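# Stack the lone carton neatly onto the carton pile

## Task

Take the one carton that sits apart from the others and set it on top of a stack of cartons, squared up with the cartons underneath; grip it gently enough that no carton gets crushed.

## Robot and tools

Robot: two arms, left_arm (base near scene y +0.29 m) and right_arm (base near y -0.24 m), each ending in a five-finger hand. right_arm has a right hand; left_arm has its mirror image, a left hand. A post is fixed to the floor behind them. Loose items may occasionally get a short shove from outside. Anything that ends up on the floor, or is left resting off the table, fails the job. show_instructions displays two reference pages describing the left hand.

Frames: the scene frame has its origin at table-top height, halfway between the nominal bases, +z up, +x forward over the table, +y toward left_arm (image left/right is not the same thing). Fixed cameras and the table use the scene frame. Each arm reports end_effector_position (m) and end_effector_quat_wxyz in its own base frame. Pose offsets you send are taken along the axes of that arm's current Hand target.

Hand point: a spot 0.05 m in front of the palm and 0.15 m from the wrist flange along the fingers. Its +z runs along straight fingers, +y points out of the palm, +x runs across the palm away from the thumb on the right hand but toward the thumb on the left hand. Straight fingertips reach 0.06-0.07 m past the point and their centre lines lie 0.06 m behind it (-y). A rigid bracket on the little-finger side of the wrist can strike things.

Row layout (both tools): exactly 28 numbers, each between -1 and 1, always covering both arms. Numbers 1-6: left_arm dx, dy, dz, rx, ry, rz. Numbers 7-14: left hand thumb_turn, thumb_bend, index, middle, ring, little, force_limit, speed. Numbers 15-28: the same fourteen for right_arm. The six pose numbers are offsets, not poses: they are measured from the Hand target as it stood when the action or move began; 1.0 equals 0.6 m of travel or 180 degrees, and rx, ry, rz form a single rotation vector. Six zeros asks that arm for nothing new. The six finger numbers are absolute targets: -1 open/straight, +1 closed/curled; thumb_turn -1 puts the thumb beside the palm, +1 opposite the fingers. force_limit runs linearly from about 0 N at -1 to 10 N at +1 (15 N for the two thumb motors). speed rises from nearly zero at -1 to full at +0.48 and stays full above that. Hand numbers never mean "keep": to leave a hand alone, resend the eight numbers last actually executed for it; before any were sent, use its hand_measured six values plus hand_force_limit and hand_speed.

execute_actions: argument actions is a list of actions; each action is a table of 1-15 rows, one per 1/30 s control step, and a short table repeats its final row up to step 15. Every row counts from the pose at the start of that action, so repeating an offset moves further. cameras: a list of names, ["all"], [] or null; an empty actions list returns all images by default.

move: target is one 28-number row or a list of up to 15 rows; every row in the list is offset from the same starting Hand targets, not from the previous row. speed in m/s, 0.002 to 4.3, default 0.25 (turn rate capped at twice that in rad/s), one value or one per target. blend in metres per corner, default 0 (full stop at each target). blocking=false returns after about 0.5 s while motion continues. The paths finish together, are cut off after 10 s, and do not avoid obstacles or the other arm. Faster moves lag, overshoot and hit harder. The result adds a "move:" line giving the ending (done, off_target, moving, held, fault) and limits such as paced (pose clipped) or held (steps withheld).

wait: seconds from 0 to 3600; runs the scene with no new command and returns early if a running move ends. stop: brakes a running move. zoom_image: camera plus region [x0, y0, x1, y1] in pixels, at most 504 wide and tall, from that camera's newest image. finished_scene: ends the scene for good; the stack must stay correct without the robot.

Cameras: cam_head_left, cam_head_right, cam_high (fixed, 896x504) and cam_left_wrist, cam_right_wrist (ride on the arms; their poses update with the arm). Calibration matrices map scene or base coordinates into each camera.

Results: hand pose, Hand target (the last commanded pose after clipping, the base for the next offsets), joint positions, velocities (may be omitted when within noise), torques, motor temperatures, and per hand six-value lists in the row order: hand_measured (positions on the target scale), hand_stopped_by (moving, target, force, stalled, fault), hand_load_n (fingertip force, positive when pushed open; near 0 after losing a grip), plus hand_force_limit and hand_speed. MOTOR HOT appears at 85 C; at 100 C an OVER-TEMPERATURE FAULT drops the arm for 30-60 s.

Behaviour: arms track loosely and often rest 1-3 cm (up to 5 cm) short, usually low; send the remaining distance as a new offset. Commanded orientation is limited to 40 degrees from the measured one per step. To relieve a push against something, command back beyond the current hand point. Grasping: with the thumb fully opposite, the hand wraps objects about 0.035-0.065 m thick; thumb tip against index pad can pinch light items up to about 0.08 m. For a soft grip on cartons use a low force_limit and close at speed -0.94 or lower; a motor changes only when its target changes, and tightening needs a target more closed than hand_measured.

Avoid: dropping or releasing moving items, slamming or hard pushing, arm-to-arm contact or closing one hand on the other, knocking fixed things, overheating motors, and crushing cartons with excessive grip force.

Each tool is called after "Call:" by a JSON object that holds its "fn" and its "kwargs", one argument or row to a line.

Reference images:

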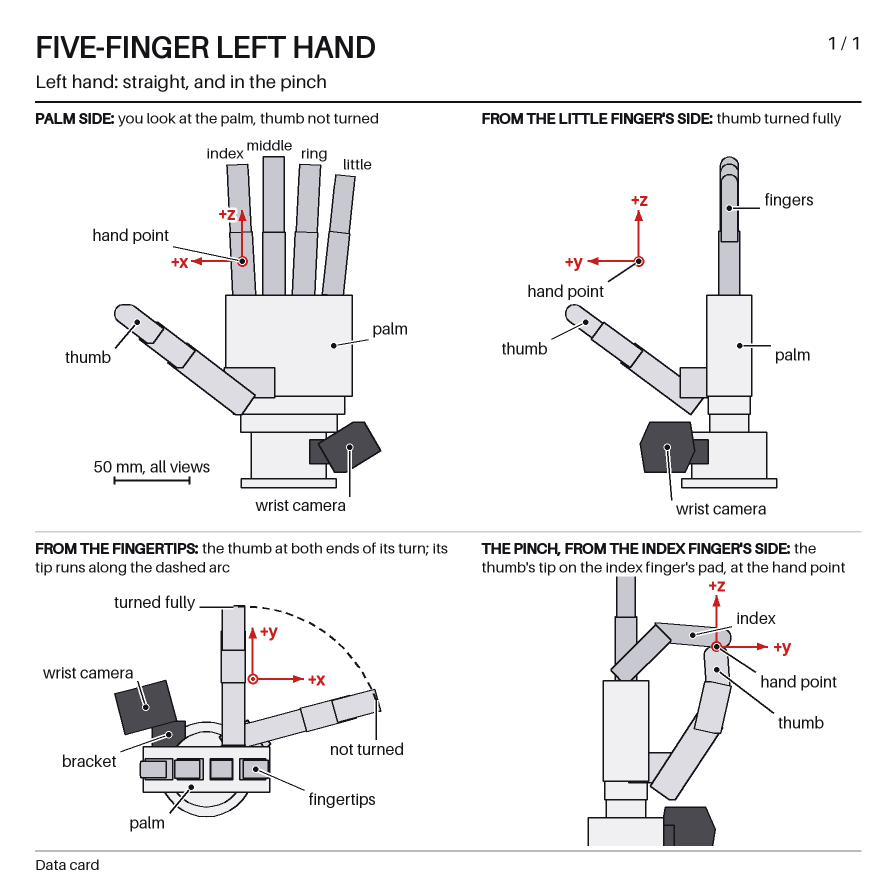

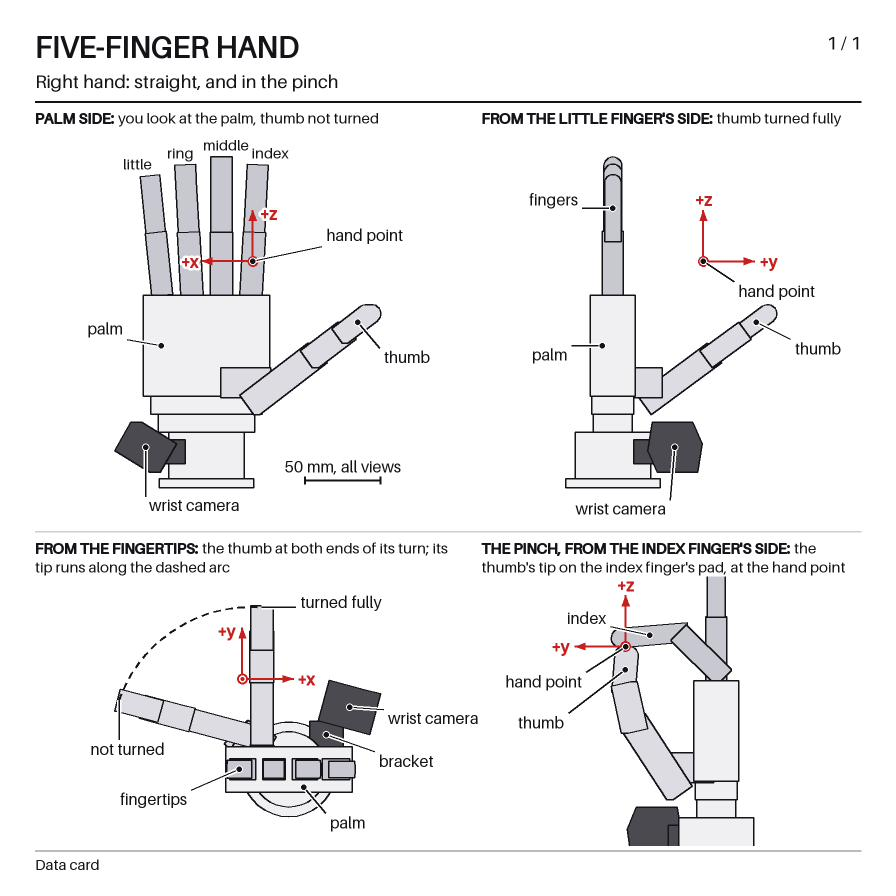

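## Session

Call:
{"fn": "execute_actions", "kwargs": {
  "actions": []
}}

Scene clock: 0.00 s.
left_arm: end_effector_position=(+0.1628, -0.2152, +0.3887) hand_measured=(-1.000, -1.000, -1.000, -1.000, -1.000, -1.000) hand_load_n=(+0.0, +0.0, +0.0, +0.0, +0.0, +0.0) hand_stopped_by=(target, target, target, target, target, target) hand_force_limit=0.00 hand_speed=-0.80 end_effector_quat_wxyz=(+0.255, -0.268, +0.668, -0.646) | right_arm: end_effector_position=(+0.2666, -0.1978, +0.1361) hand_measured=(-1.000, -1.000, -1.000, -1.000, -1.000, -1.000) hand_load_n=(+0.0, +0.0, +0.0, +0.0, +0.0, +0.0) hand_stopped_by=(target, target, target, target, target, target) hand_force_limit=0.00 hand_speed=-0.80 end_effector_quat_wxyz=(-0.023, -0.193, +0.977, +0.092)
Joint positions: left_arm=[-0.786 0.213 0.707 -0.53 0.028 -0.004] | right_arm=[-0.821 1.488 1.155 -1.418 -0.057 0.353]
Joint velocities: within noise
Joint torques (N m): no reading
Motor temperatures (°C): left_arm=[29 34 34 26 30 30] | right_arm=[26 31 31 26 29 26]
Heat: left arm: hottest shoulder 34 °C; right arm: hottest shoulder 31 °C.
Hand target: left_arm +0.1629, -0.2133, +0.4045; +0.260, -0.266, +0.659, -0.654 | right_arm +0.2725, -0.2065, +0.1474; -0.012, -0.192, +0.978, +0.075

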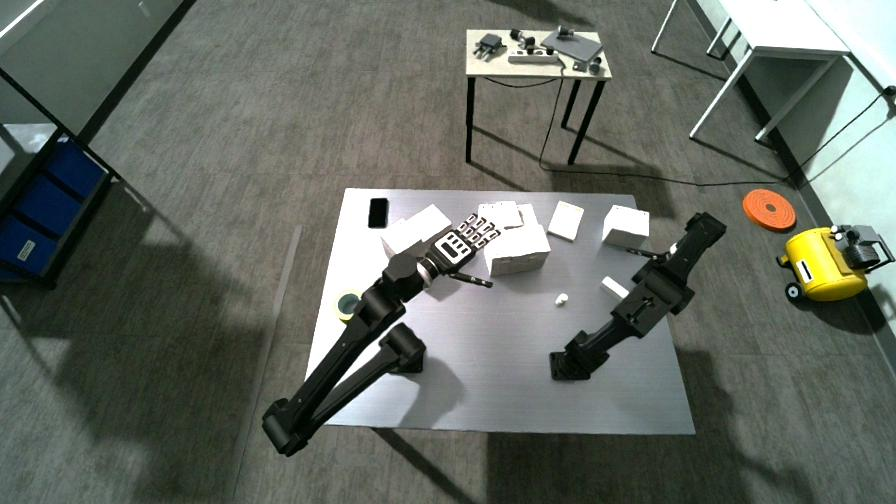

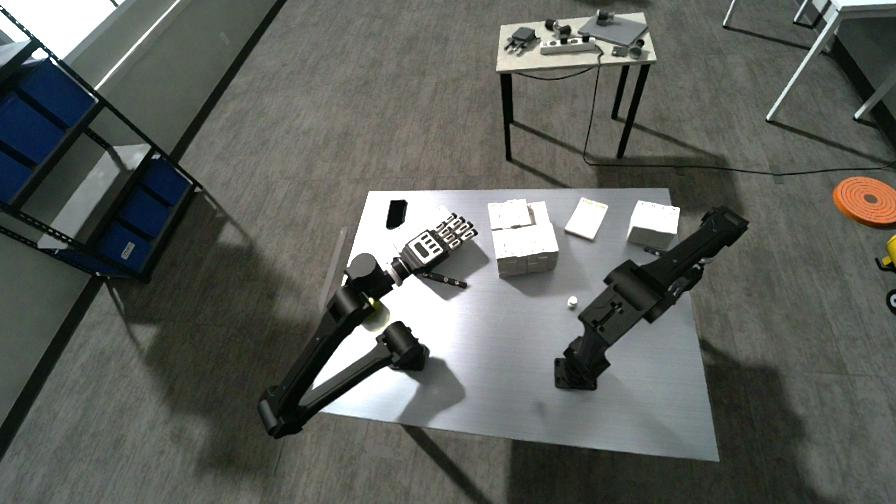

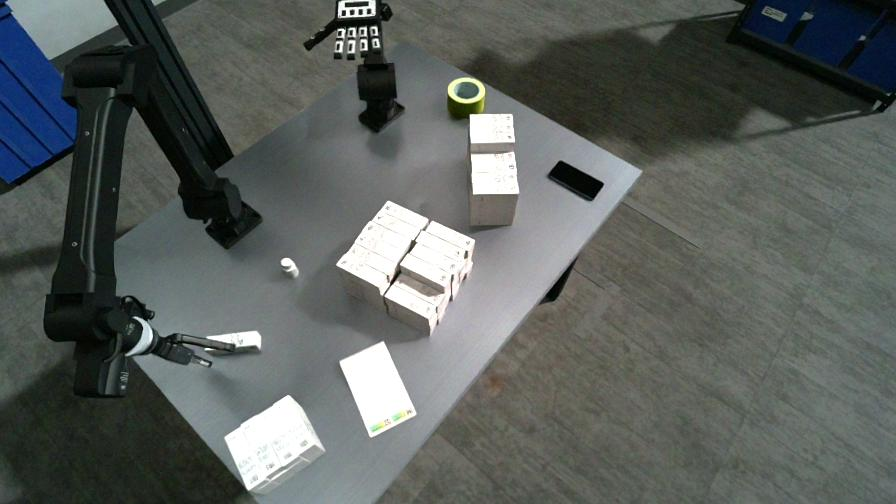

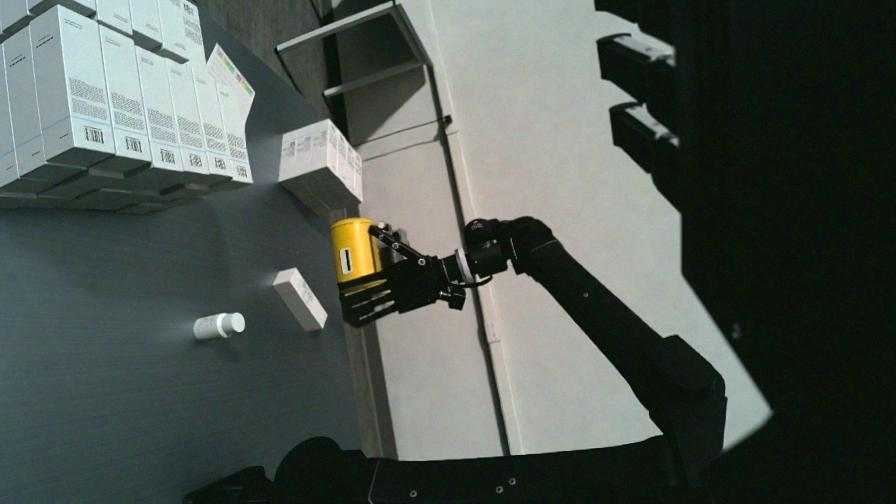

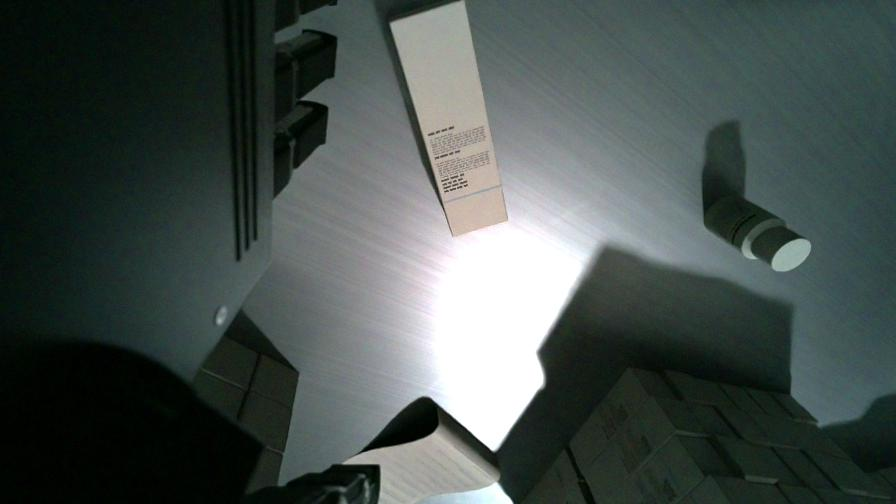

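Call:
{"fn": "zoom_image", "kwargs": {
  "camera": "cam_high",
  "region": [200, 180, 540, 500]
}}

Call:
{"fn": "zoom_image", "kwargs": {
  "camera": "cam_high",
  "region": [320, 90, 640, 350]
}}

Call:
{"fn": "zoom_image", "kwargs": {
  "camera": "cam_head_right",
  "region": [360, 180, 700, 340]
}}

Call:
{"fn": "zoom_image", "kwargs": {
  "camera": "cam_head_left",
  "region": [340, 180, 680, 340]
}}

Call:
{"fn": "zoom_image", "kwargs": {
  "camera": "cam_left_wrist",
  "region": [0, 0, 380, 360]
}}

Scaled by 1.482 from the camera's image (finer frame: 1280x720).

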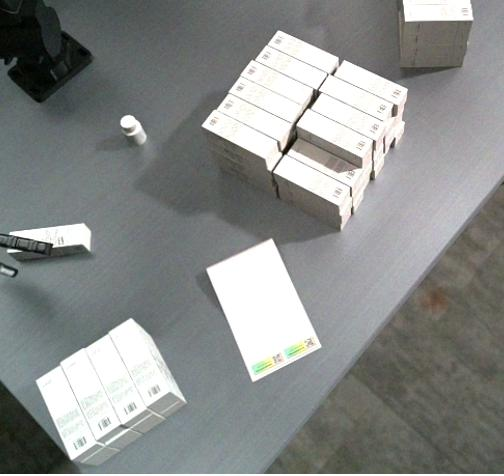

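Scaled by 1.575 from the camera's image (finer frame: 1280x720).

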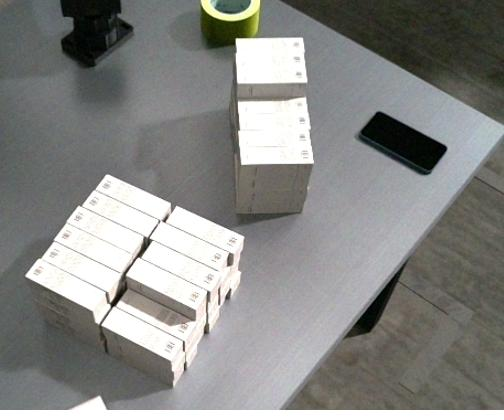

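Scaled by 1.482 from the camera's image (finer frame: 1280x720).

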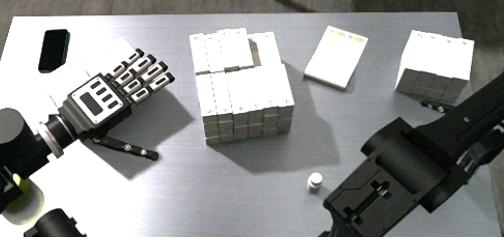

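Scaled by 1.482 from the camera's image (finer frame: 1280x720).

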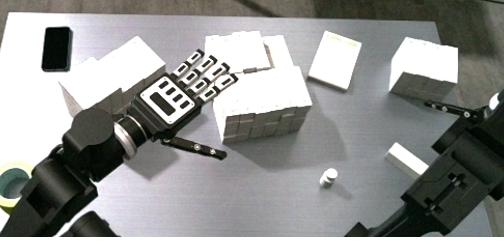

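Scaled by 1.326 from the camera's image (finer frame: 1280x720).

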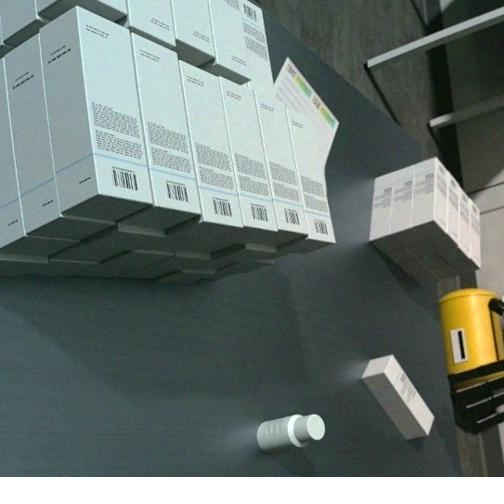

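Call:
{"fn": "zoom_image", "kwargs": {
  "camera": "cam_high",
  "region": [200, 320, 340, 500]
}}

Call:
{"fn": "zoom_image", "kwargs": {
  "camera": "cam_high",
  "region": [320, 180, 500, 350]
}}

Call:
{"fn": "zoom_image", "kwargs": {
  "camera": "cam_high",
  "region": [440, 90, 560, 240]
}}

Call:
{"fn": "zoom_image", "kwargs": {
  "camera": "cam_head_right",
  "region": [560, 180, 720, 320]
}}

Call:
{"fn": "zoom_image", "kwargs": {
  "camera": "cam_right_wrist",
  "region": [400, 300, 896, 504]
}}

Scaled by 2.800 from the camera's image (finer frame: 1280x720).

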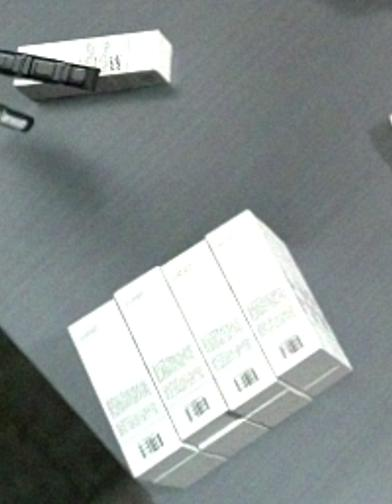

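Scaled by 2.800 from the camera's image (finer frame: 1280x720).

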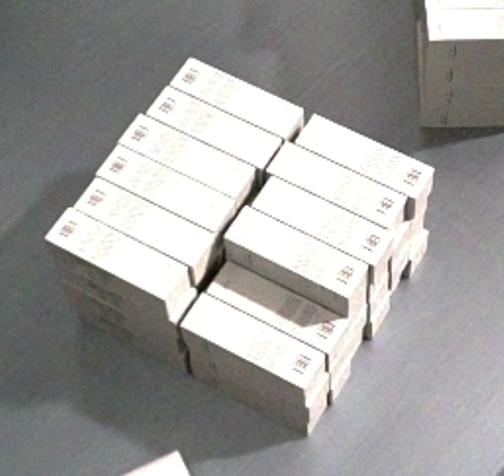

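Scaled by 3.360 from the camera's image (finer frame: 1280x720).

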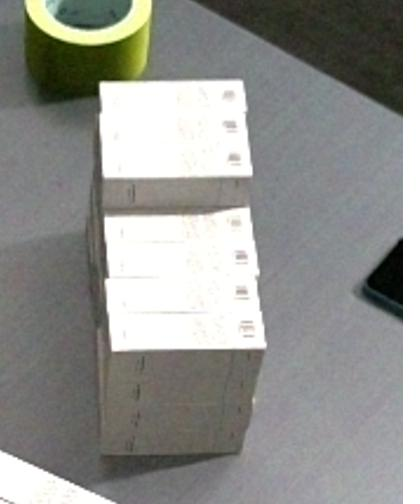

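Scaled by 3.150 from the camera's image (finer frame: 1280x720).

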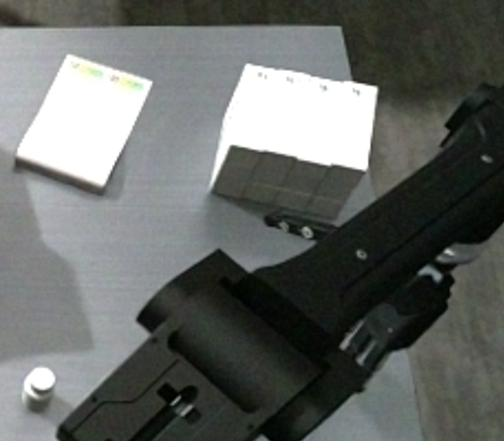

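Scaled by 1.016 from the camera's image (finer frame: 1280x720).

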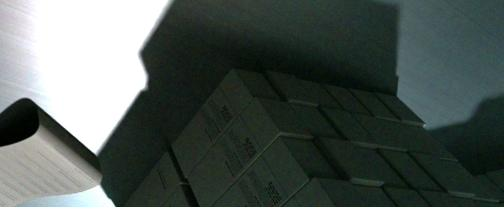

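Call:
{"fn": "move", "kwargs": {
  "target": [0,0,0,0,0,0,-1,-1,-1,-1,-1,-1,0,-0.8,0,-0.1,-0.2,0,0,0,-1,-1,-1,-1,-1,-1,0,-0.8],
  "cameras": ["all"]
}}

Scene clock: 11.03 s.
left_arm: end_effector_position=(+0.1628, -0.2152, +0.3887) hand_measured=(-1.000, -1.000, -1.000, -1.000, -1.000, -1.000) hand_load_n=(-0.5, +0.5, +0.0, +0.0, -0.5, +0.0) hand_stopped_by=(target, target, target, target, target, target) hand_force_limit=0.00 hand_speed=-0.80 end_effector_quat_wxyz=(+0.255, -0.268, +0.668, -0.646) | right_arm: end_effector_position=(+0.2998, -0.2677, +0.2392) hand_measured=(-1.000, -1.000, -1.000, -1.000, -1.000, -1.000) hand_load_n=(+0.0, +0.0, +0.0, +0.0, +0.0, +0.0) hand_stopped_by=(target, target, target, target, target, target) hand_force_limit=0.00 hand_speed=-0.80 end_effector_quat_wxyz=(-0.013, -0.190, +0.978, +0.081)
Joint positions: left_arm=[-0.786 0.213 0.707 -0.53 0.028 -0.004] | right_arm=[-0.873 1.609 1.576 -1.693 -0.055 0.309]
Joint torques (N m): left_arm=[0.38 3.02 12.88 1.66 0.07 -0.04] | right_arm=[0.38 -11.87 11.15 -0.43 0.1 -0.19]
Heat: left arm: hottest elbow 35 °C; right arm: hottest elbow 32 °C.
Hand target: left_arm +0.1629, -0.2133, +0.4045; +0.260, -0.266, +0.659, -0.654 | right_arm +0.3013, -0.2785, +0.2569; -0.012, -0.192, +0.978, +0.075
Off the commanded pose: left_arm 0.016 m, 1 deg | right_arm 0.021 m, 1 deg.
joint sent to its limit (right arm) — joint 4 (wrist pitch), lower limit. The joint targets are off in position, not in orientation.
move: off_target (right_arm)
cam_right_wrist: T_world_to_cam=[[-0.58686, 0.79584, 0.1491, 0.35793], [0.70073, 0.40694, 0.58598, -0.24932], [0.40567, 0.44837, -0.79649, 0.30426]] pos_world=[0.26133, -0.31982, 0.33507]

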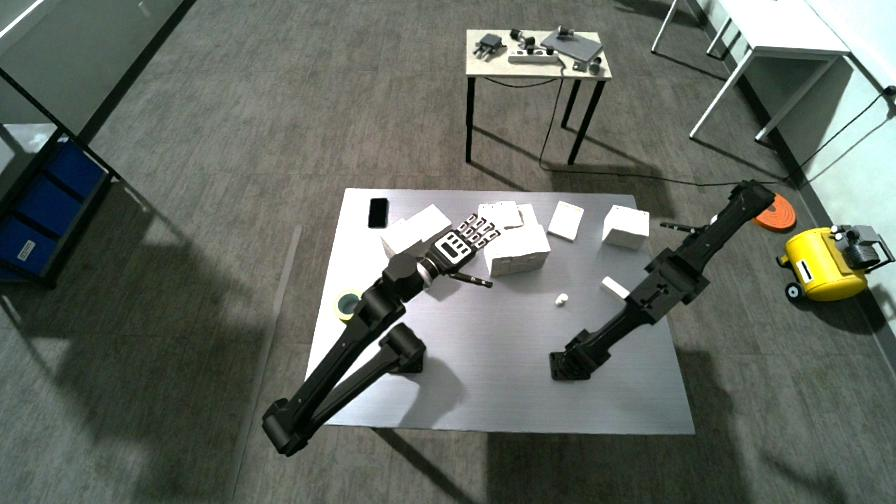

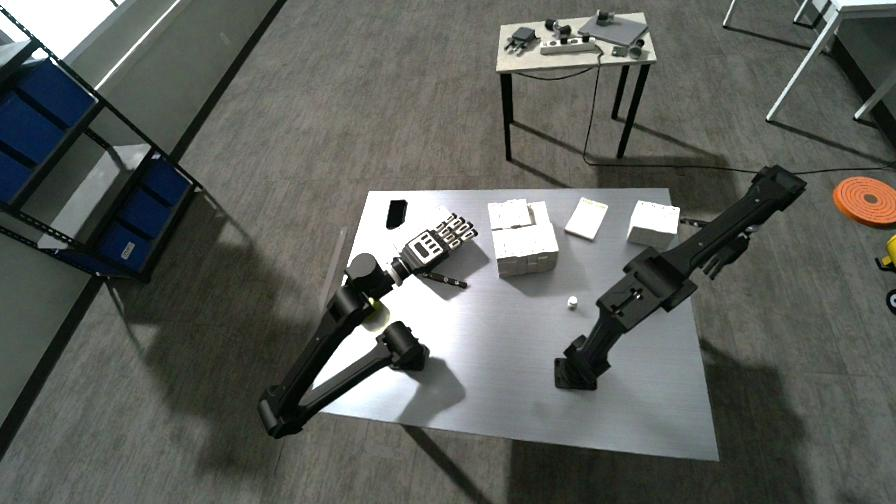

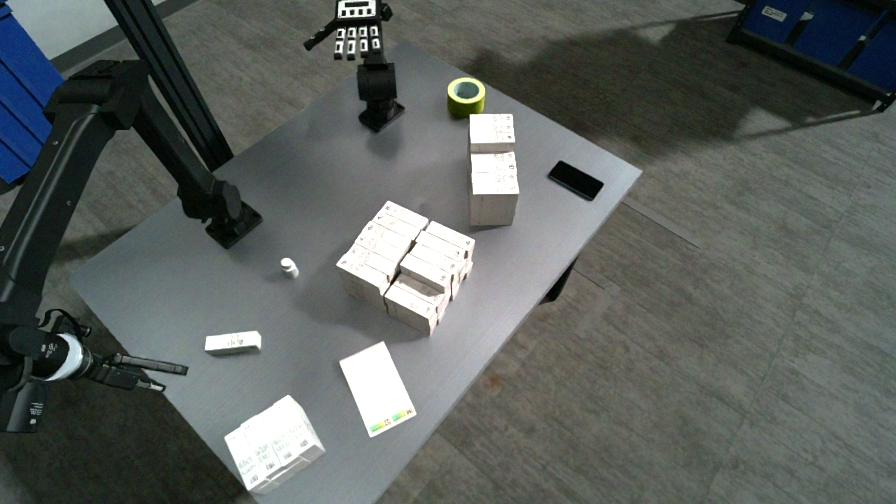

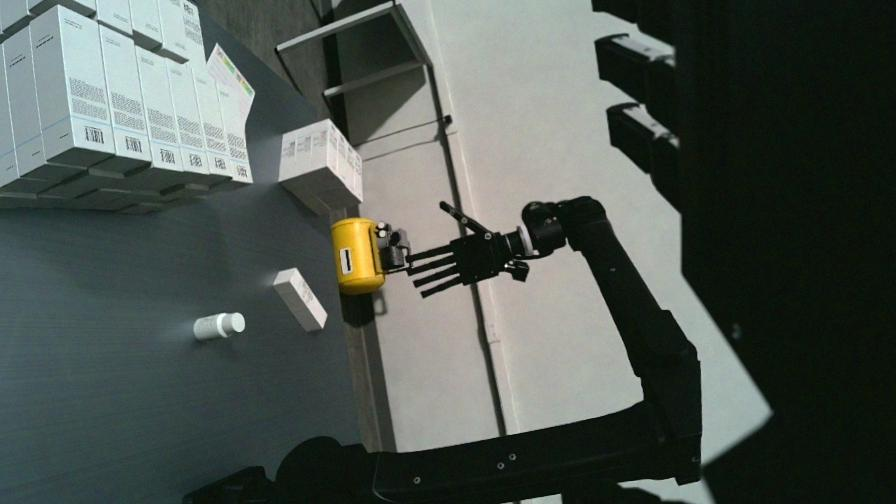

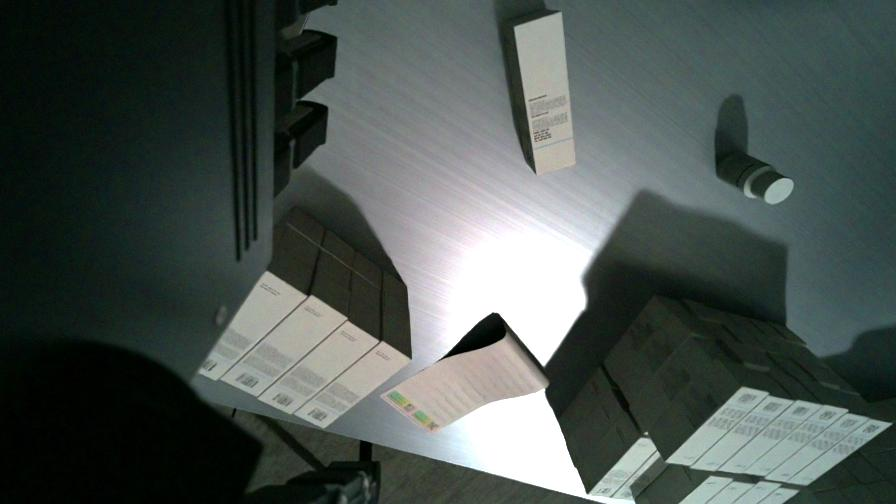

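Call:
{"fn": "zoom_image", "kwargs": {
  "camera": "cam_right_wrist",
  "region": [480, 0, 620, 190]
}}

Call:
{"fn": "zoom_image", "kwargs": {
  "camera": "cam_high",
  "region": [190, 310, 350, 504]
}}

Call:
{"fn": "zoom_image", "kwargs": {
  "camera": "cam_right_wrist",
  "region": [180, 200, 440, 440]
}}

Call:
{"fn": "zoom_image", "kwargs": {
  "camera": "cam_left_wrist",
  "region": [180, 100, 400, 350]
}}

Scaled by 2.653 from the camera's image (finer frame: 1280x720).

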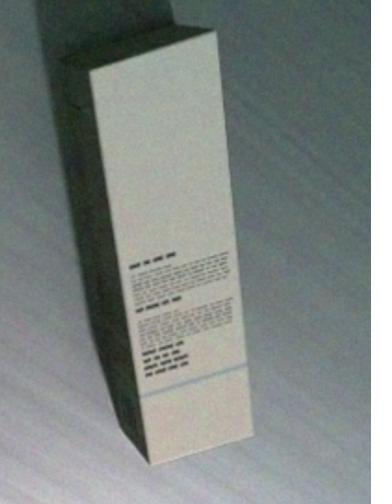

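Scaled by 2.598 from the camera's image (finer frame: 1280x720).

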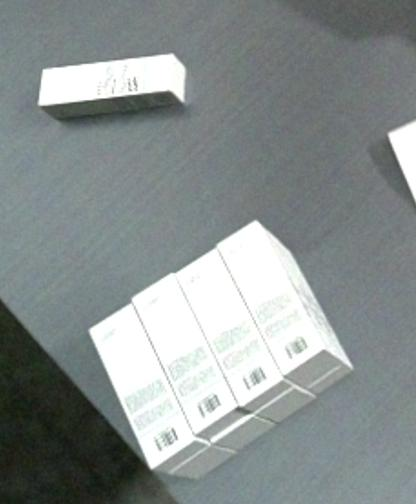

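Scaled by 1.938 from the camera's image (finer frame: 1280x720).

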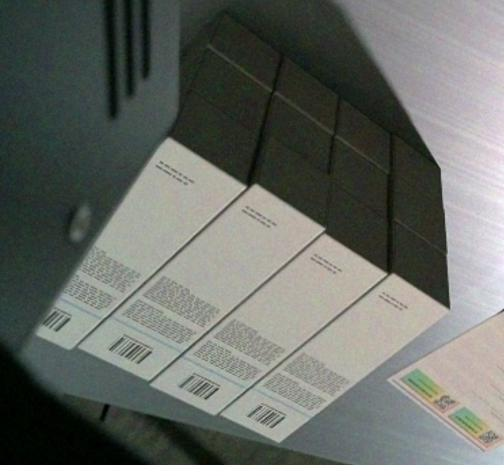

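Scaled by 2.016 from the camera's image (finer frame: 1280x720).

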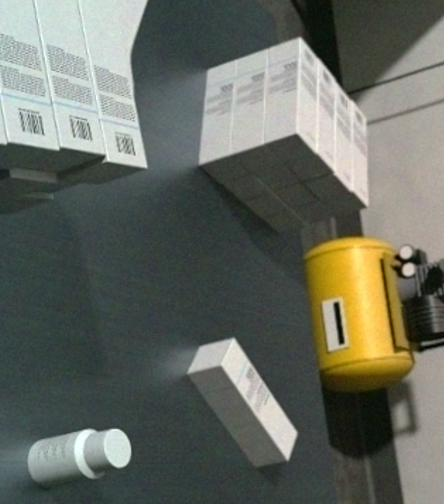

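Call:
{"fn": "zoom_image", "kwargs": {
  "camera": "cam_right_wrist",
  "region": [260, 200, 420, 370]
}}

Call:
{"fn": "zoom_image", "kwargs": {
  "camera": "cam_right_wrist",
  "region": [550, 280, 896, 504]
}}

Call:
{"fn": "zoom_image", "kwargs": {
  "camera": "cam_left_wrist",
  "region": [0, 0, 260, 230]
}}

Call:
{"fn": "zoom_image", "kwargs": {
  "camera": "cam_head_right",
  "region": [470, 180, 700, 330]
}}

Scaled by 2.965 from the camera's image (finer frame: 1280x720).

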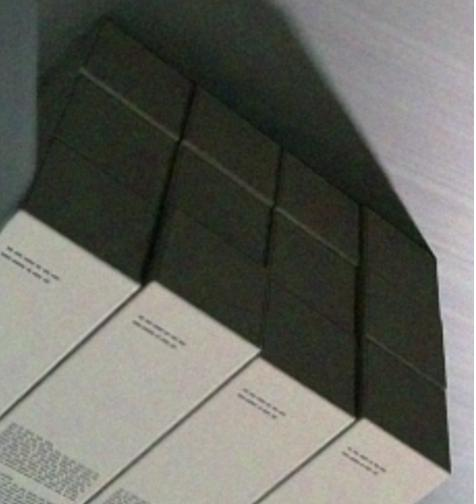

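Scaled by 1.457 from the camera's image (finer frame: 1280x720).

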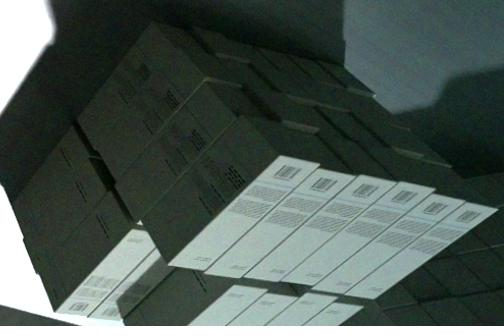

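Scaled by 1.938 from the camera's image (finer frame: 1280x720).

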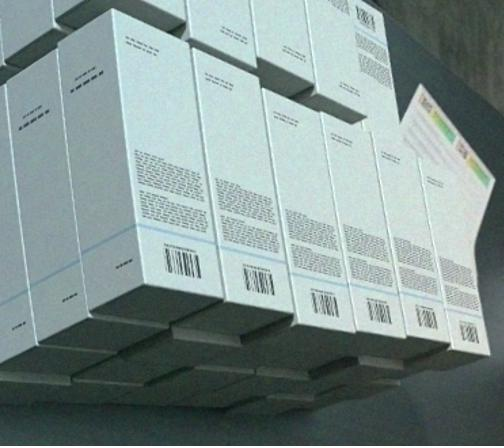

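Scaled by 2.191 from the camera's image (finer frame: 1280x720).

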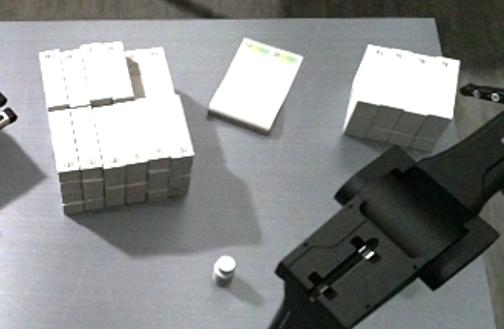

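Call:
{"fn": "move", "kwargs": {
  "target": [0,0,0,0,0,0,-1,-1,-1,-1,-1,-1,0,-0.8,-0.0228,0.1955,0.1762,0.3456,-0.0646,-0.1555,1,-0.5,-0.6,-0.6,-1,-1,-0.6,0],
  "cameras": ["all"]
}}

Scene clock: 21.23 s.
left_arm: end_effector_position=(+0.1628, -0.2152, +0.3887) hand_measured=(-1.000, -1.000, -1.000, -1.000, -1.000, -1.000) hand_load_n=(+0.0, +0.0, +0.0, +0.0, +0.0, -0.5) hand_stopped_by=(target, target, target, target, target, target) hand_force_limit=0.00 hand_speed=-0.80 end_effector_quat_wxyz=(+0.255, -0.268, +0.668, -0.646) | right_arm: end_effector_position=(+0.2573, -0.1467, +0.1555) hand_measured=(+1.000, -0.500, -0.600, -0.600, -1.000, -1.000) hand_load_n=(+0.0, +0.0, +0.0, -0.5, +0.0, +0.0) hand_stopped_by=(target, target, target, target, target, target) hand_force_limit=-0.60 hand_speed=0.00 end_effector_quat_wxyz=(+0.189, -0.381, +0.814, -0.396)
Joint positions: left_arm=[-0.786 0.213 0.707 -0.53 0.028 -0.004] | right_arm=[-0.58 0.56 0.504 -0.609 0.083 0.074]
Joint torques (N m): left_arm=[0.56 2.55 12.74 1.66 0.04 -0.03] | right_arm=[1.49 0.21 9.66 3.1 0.26 -0.2]
Heat: left arm: hottest elbow 36 °C; right arm: hottest elbow 33 °C.
Hand target: left_arm +0.1629, -0.2133, +0.4045; +0.260, -0.266, +0.659, -0.654 | right_arm +0.2645, -0.1510, +0.1703; +0.198, -0.382, +0.801, -0.416
Off the commanded pose: left_arm 0.016 m, 1 deg | right_arm 0.017 m, 3 deg.
move: off_target (right_arm)
cam_right_wrist: T_world_to_cam=[[-0.60738, 0.19111, -0.77108, 0.30888], [0.07645, 0.98019, 0.18272, 0.08765], [0.79073, 0.05204, -0.60996, 0.01435]] pos_world=[0.16956, -0.14569, 0.23091]

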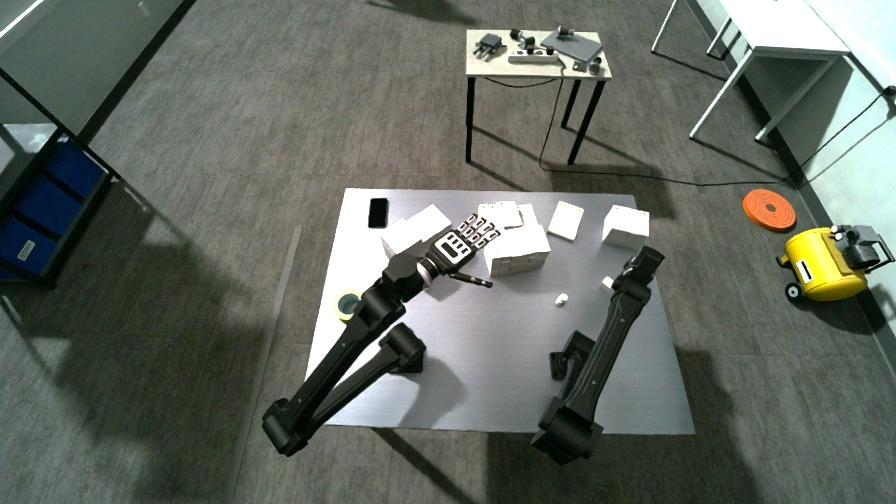

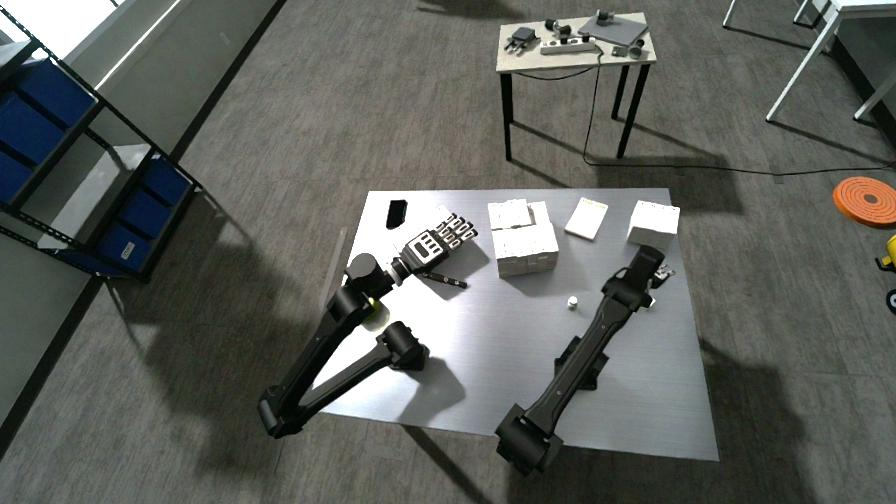

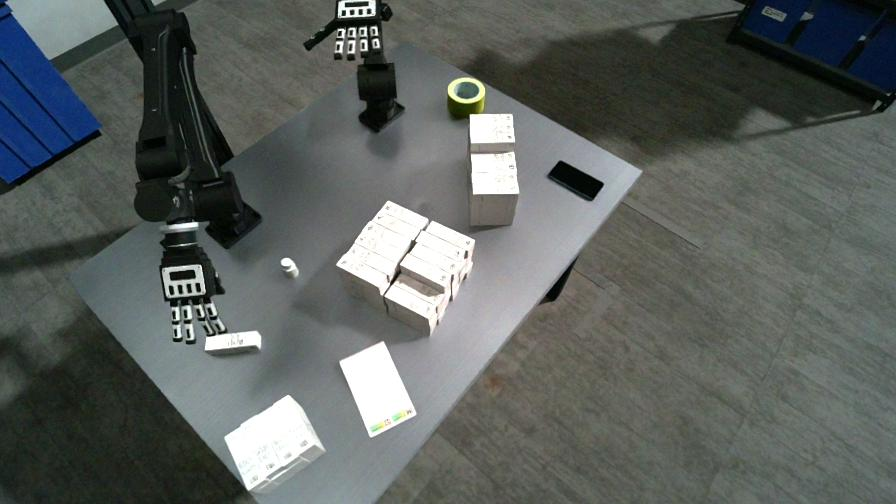

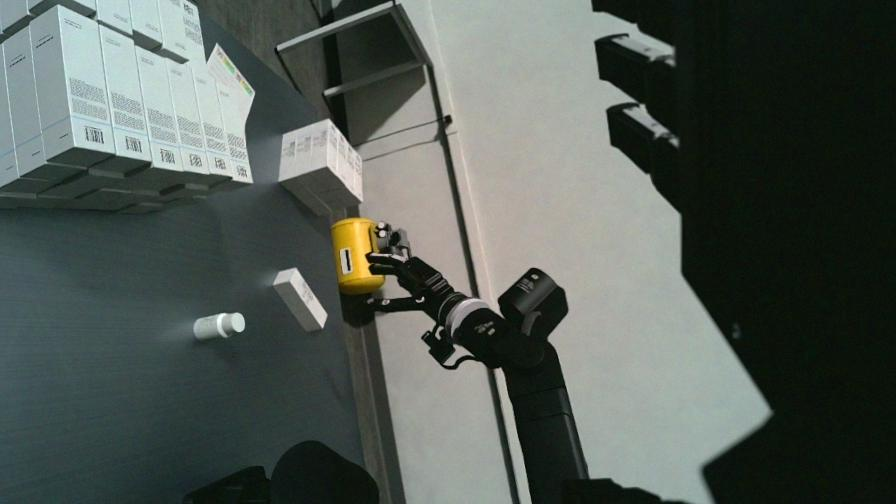

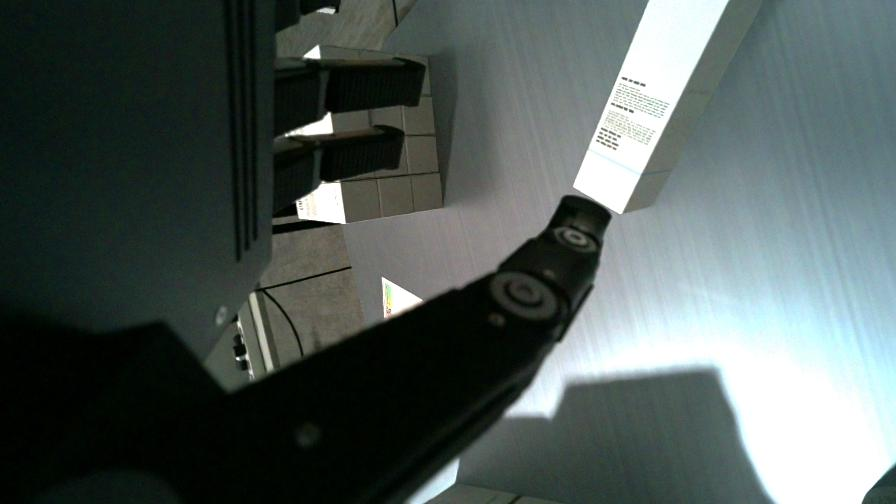

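Call:
{"fn": "zoom_image", "kwargs": {
  "camera": "cam_right_wrist",
  "region": [520, 0, 800, 260]
}}

Call:
{"fn": "zoom_image", "kwargs": {
  "camera": "cam_high",
  "region": [140, 210, 300, 370]
}}

Scaled by 1.800 from the camera's image (finer frame: 1280x720).

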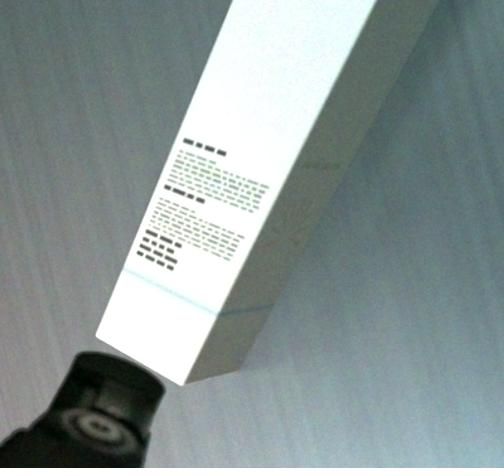

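Scaled by 3.150 from the camera's image (finer frame: 1280x720).

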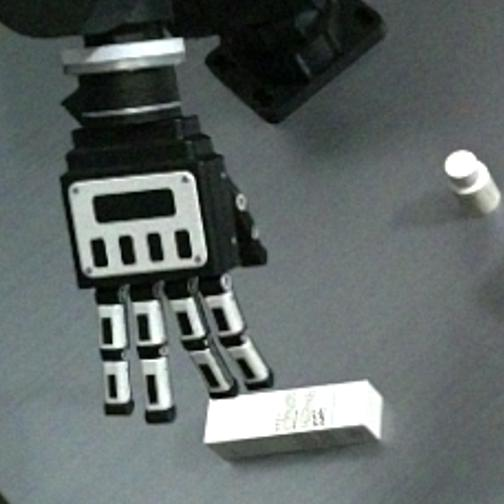

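Call:
{"fn": "move", "kwargs": {
  "target": [0,0,0,0,0,0,-1,-1,-1,-1,-1,-1,0,-0.8,0.0355,0.084,0.0842,0.0111,-0.0082,-0.0057,1,-0.5,-0.6,-0.6,-1,-1,-0.6,0],
  "cameras": ["cam_right_wrist","cam_high","cam_head_left"],
  "speed": 0.15
}}

Call:
{"fn": "zoom_image", "kwargs": {
  "camera": "cam_high",
  "region": [140, 250, 300, 410]
}}

Scene clock: 24.33 s.
left_arm: end_effector_position=(+0.1628, -0.2152, +0.3887) hand_measured=(-1.000, -1.000, -1.000, -1.000, -1.000, -1.000) hand_load_n=(-0.5, +0.0, +0.0, +0.0, +0.0, +0.0) hand_stopped_by=(target, target, target, target, target, target) hand_force_limit=0.00 hand_speed=-0.80 end_effector_quat_wxyz=(+0.255, -0.268, +0.668, -0.646) | right_arm: end_effector_position=(+0.2538, -0.1669, +0.0872) hand_measured=(+1.000, -0.500, -0.600, -0.600, -1.000, -1.000) hand_load_n=(+0.0, +0.0, +0.0, +0.0, +0.0, +0.0) hand_stopped_by=(target, target, target, target, target, target) hand_force_limit=-0.60 hand_speed=0.00 end_effector_quat_wxyz=(+0.206, -0.392, +0.798, -0.409)
Joint positions: left_arm=[-0.786 0.213 0.707 -0.53 0.028 -0.004] | right_arm=[-0.709 0.632 0.32 -0.309 -0.05 -0.025]
Joint torques (N m): left_arm=[0.91 2.55 12.9 1.66 0.05 0.05] | right_arm=[-0.26 0.67 9.39 3.1 -0.09 -0.21]
Heat: left arm: hottest elbow 36 °C; right arm: hottest elbow 33 °C.
Hand target: left_arm +0.1629, -0.2133, +0.4045; +0.260, -0.266, +0.659, -0.654 | right_arm +0.2607, -0.1754, +0.1000; +0.212, -0.391, +0.787, -0.427
Off the commanded pose: left_arm 0.016 m, 1 deg | right_arm 0.017 m, 3 deg.
move: off_target (right_arm)
cam_right_wrist: T_world_to_cam=[[-0.58641, 0.14968, -0.79607, 0.24796], [0.03411, 0.98647, 0.16035, 0.13402], [0.8093, 0.06688, -0.58358, -0.02799]] pos_world=[0.16349, -0.16745, 0.15957]
Images, in order (width x height): cam_head_left 896x504, cam_high 896x504, cam_right_wrist 896x504.

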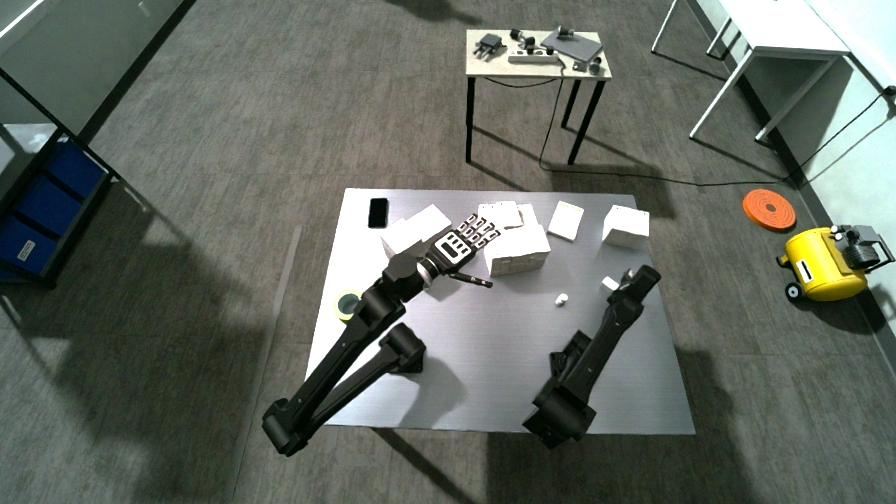

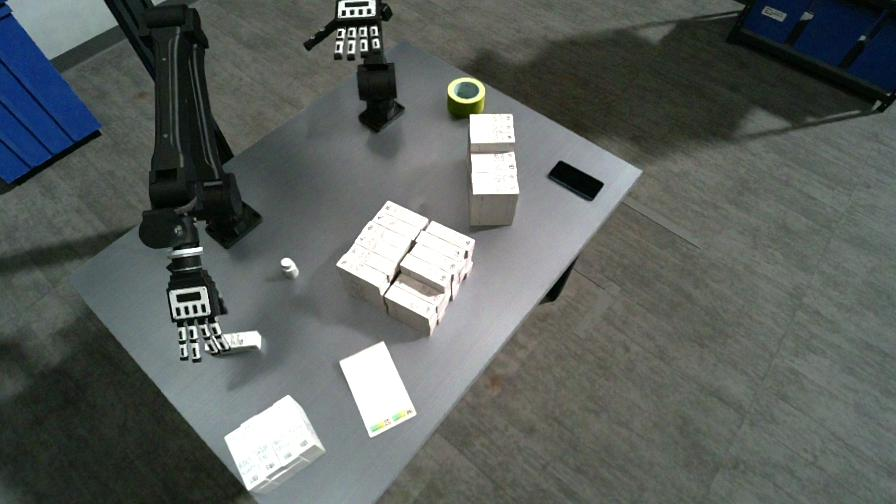

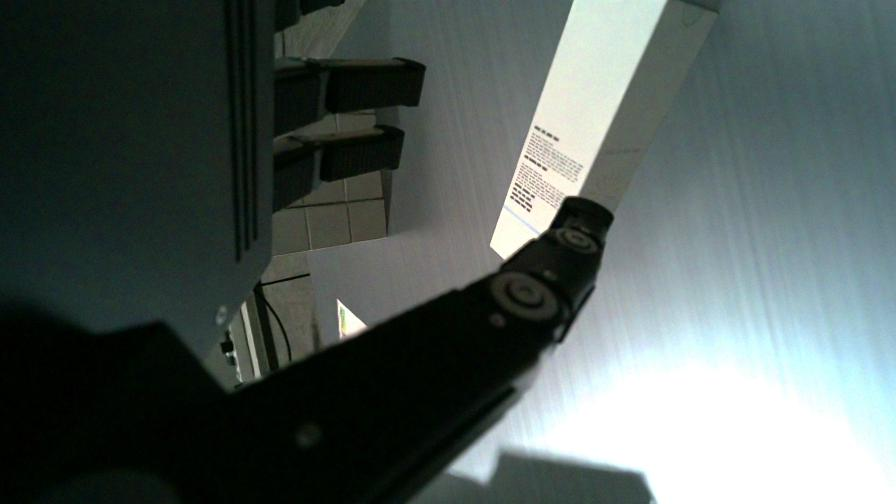

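Scaled by 3.150 from the camera's image (finer frame: 1280x720).

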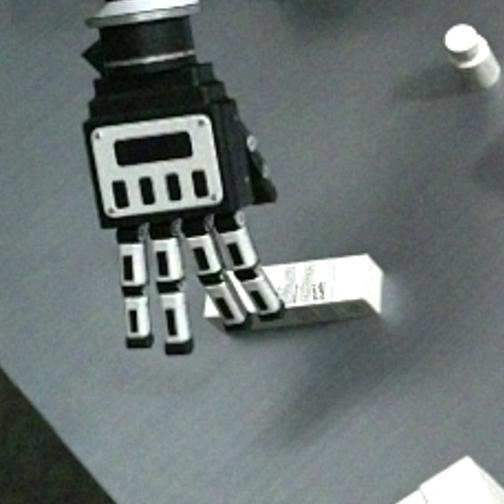

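Call:
{"fn": "zoom_image", "kwargs": {
  "camera": "cam_right_wrist",
  "region": [460, 0, 740, 280]
}}

Scaled by 1.800 from the camera's image (finer frame: 1280x720).

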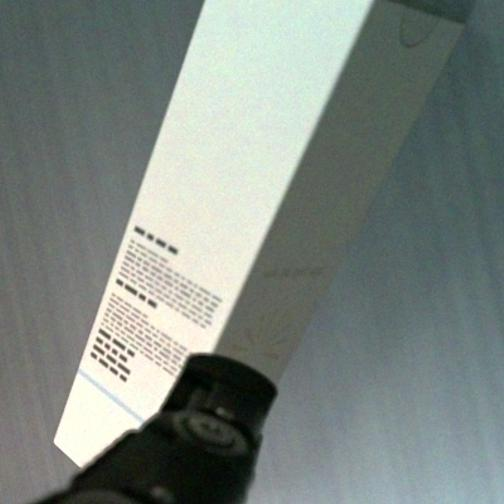

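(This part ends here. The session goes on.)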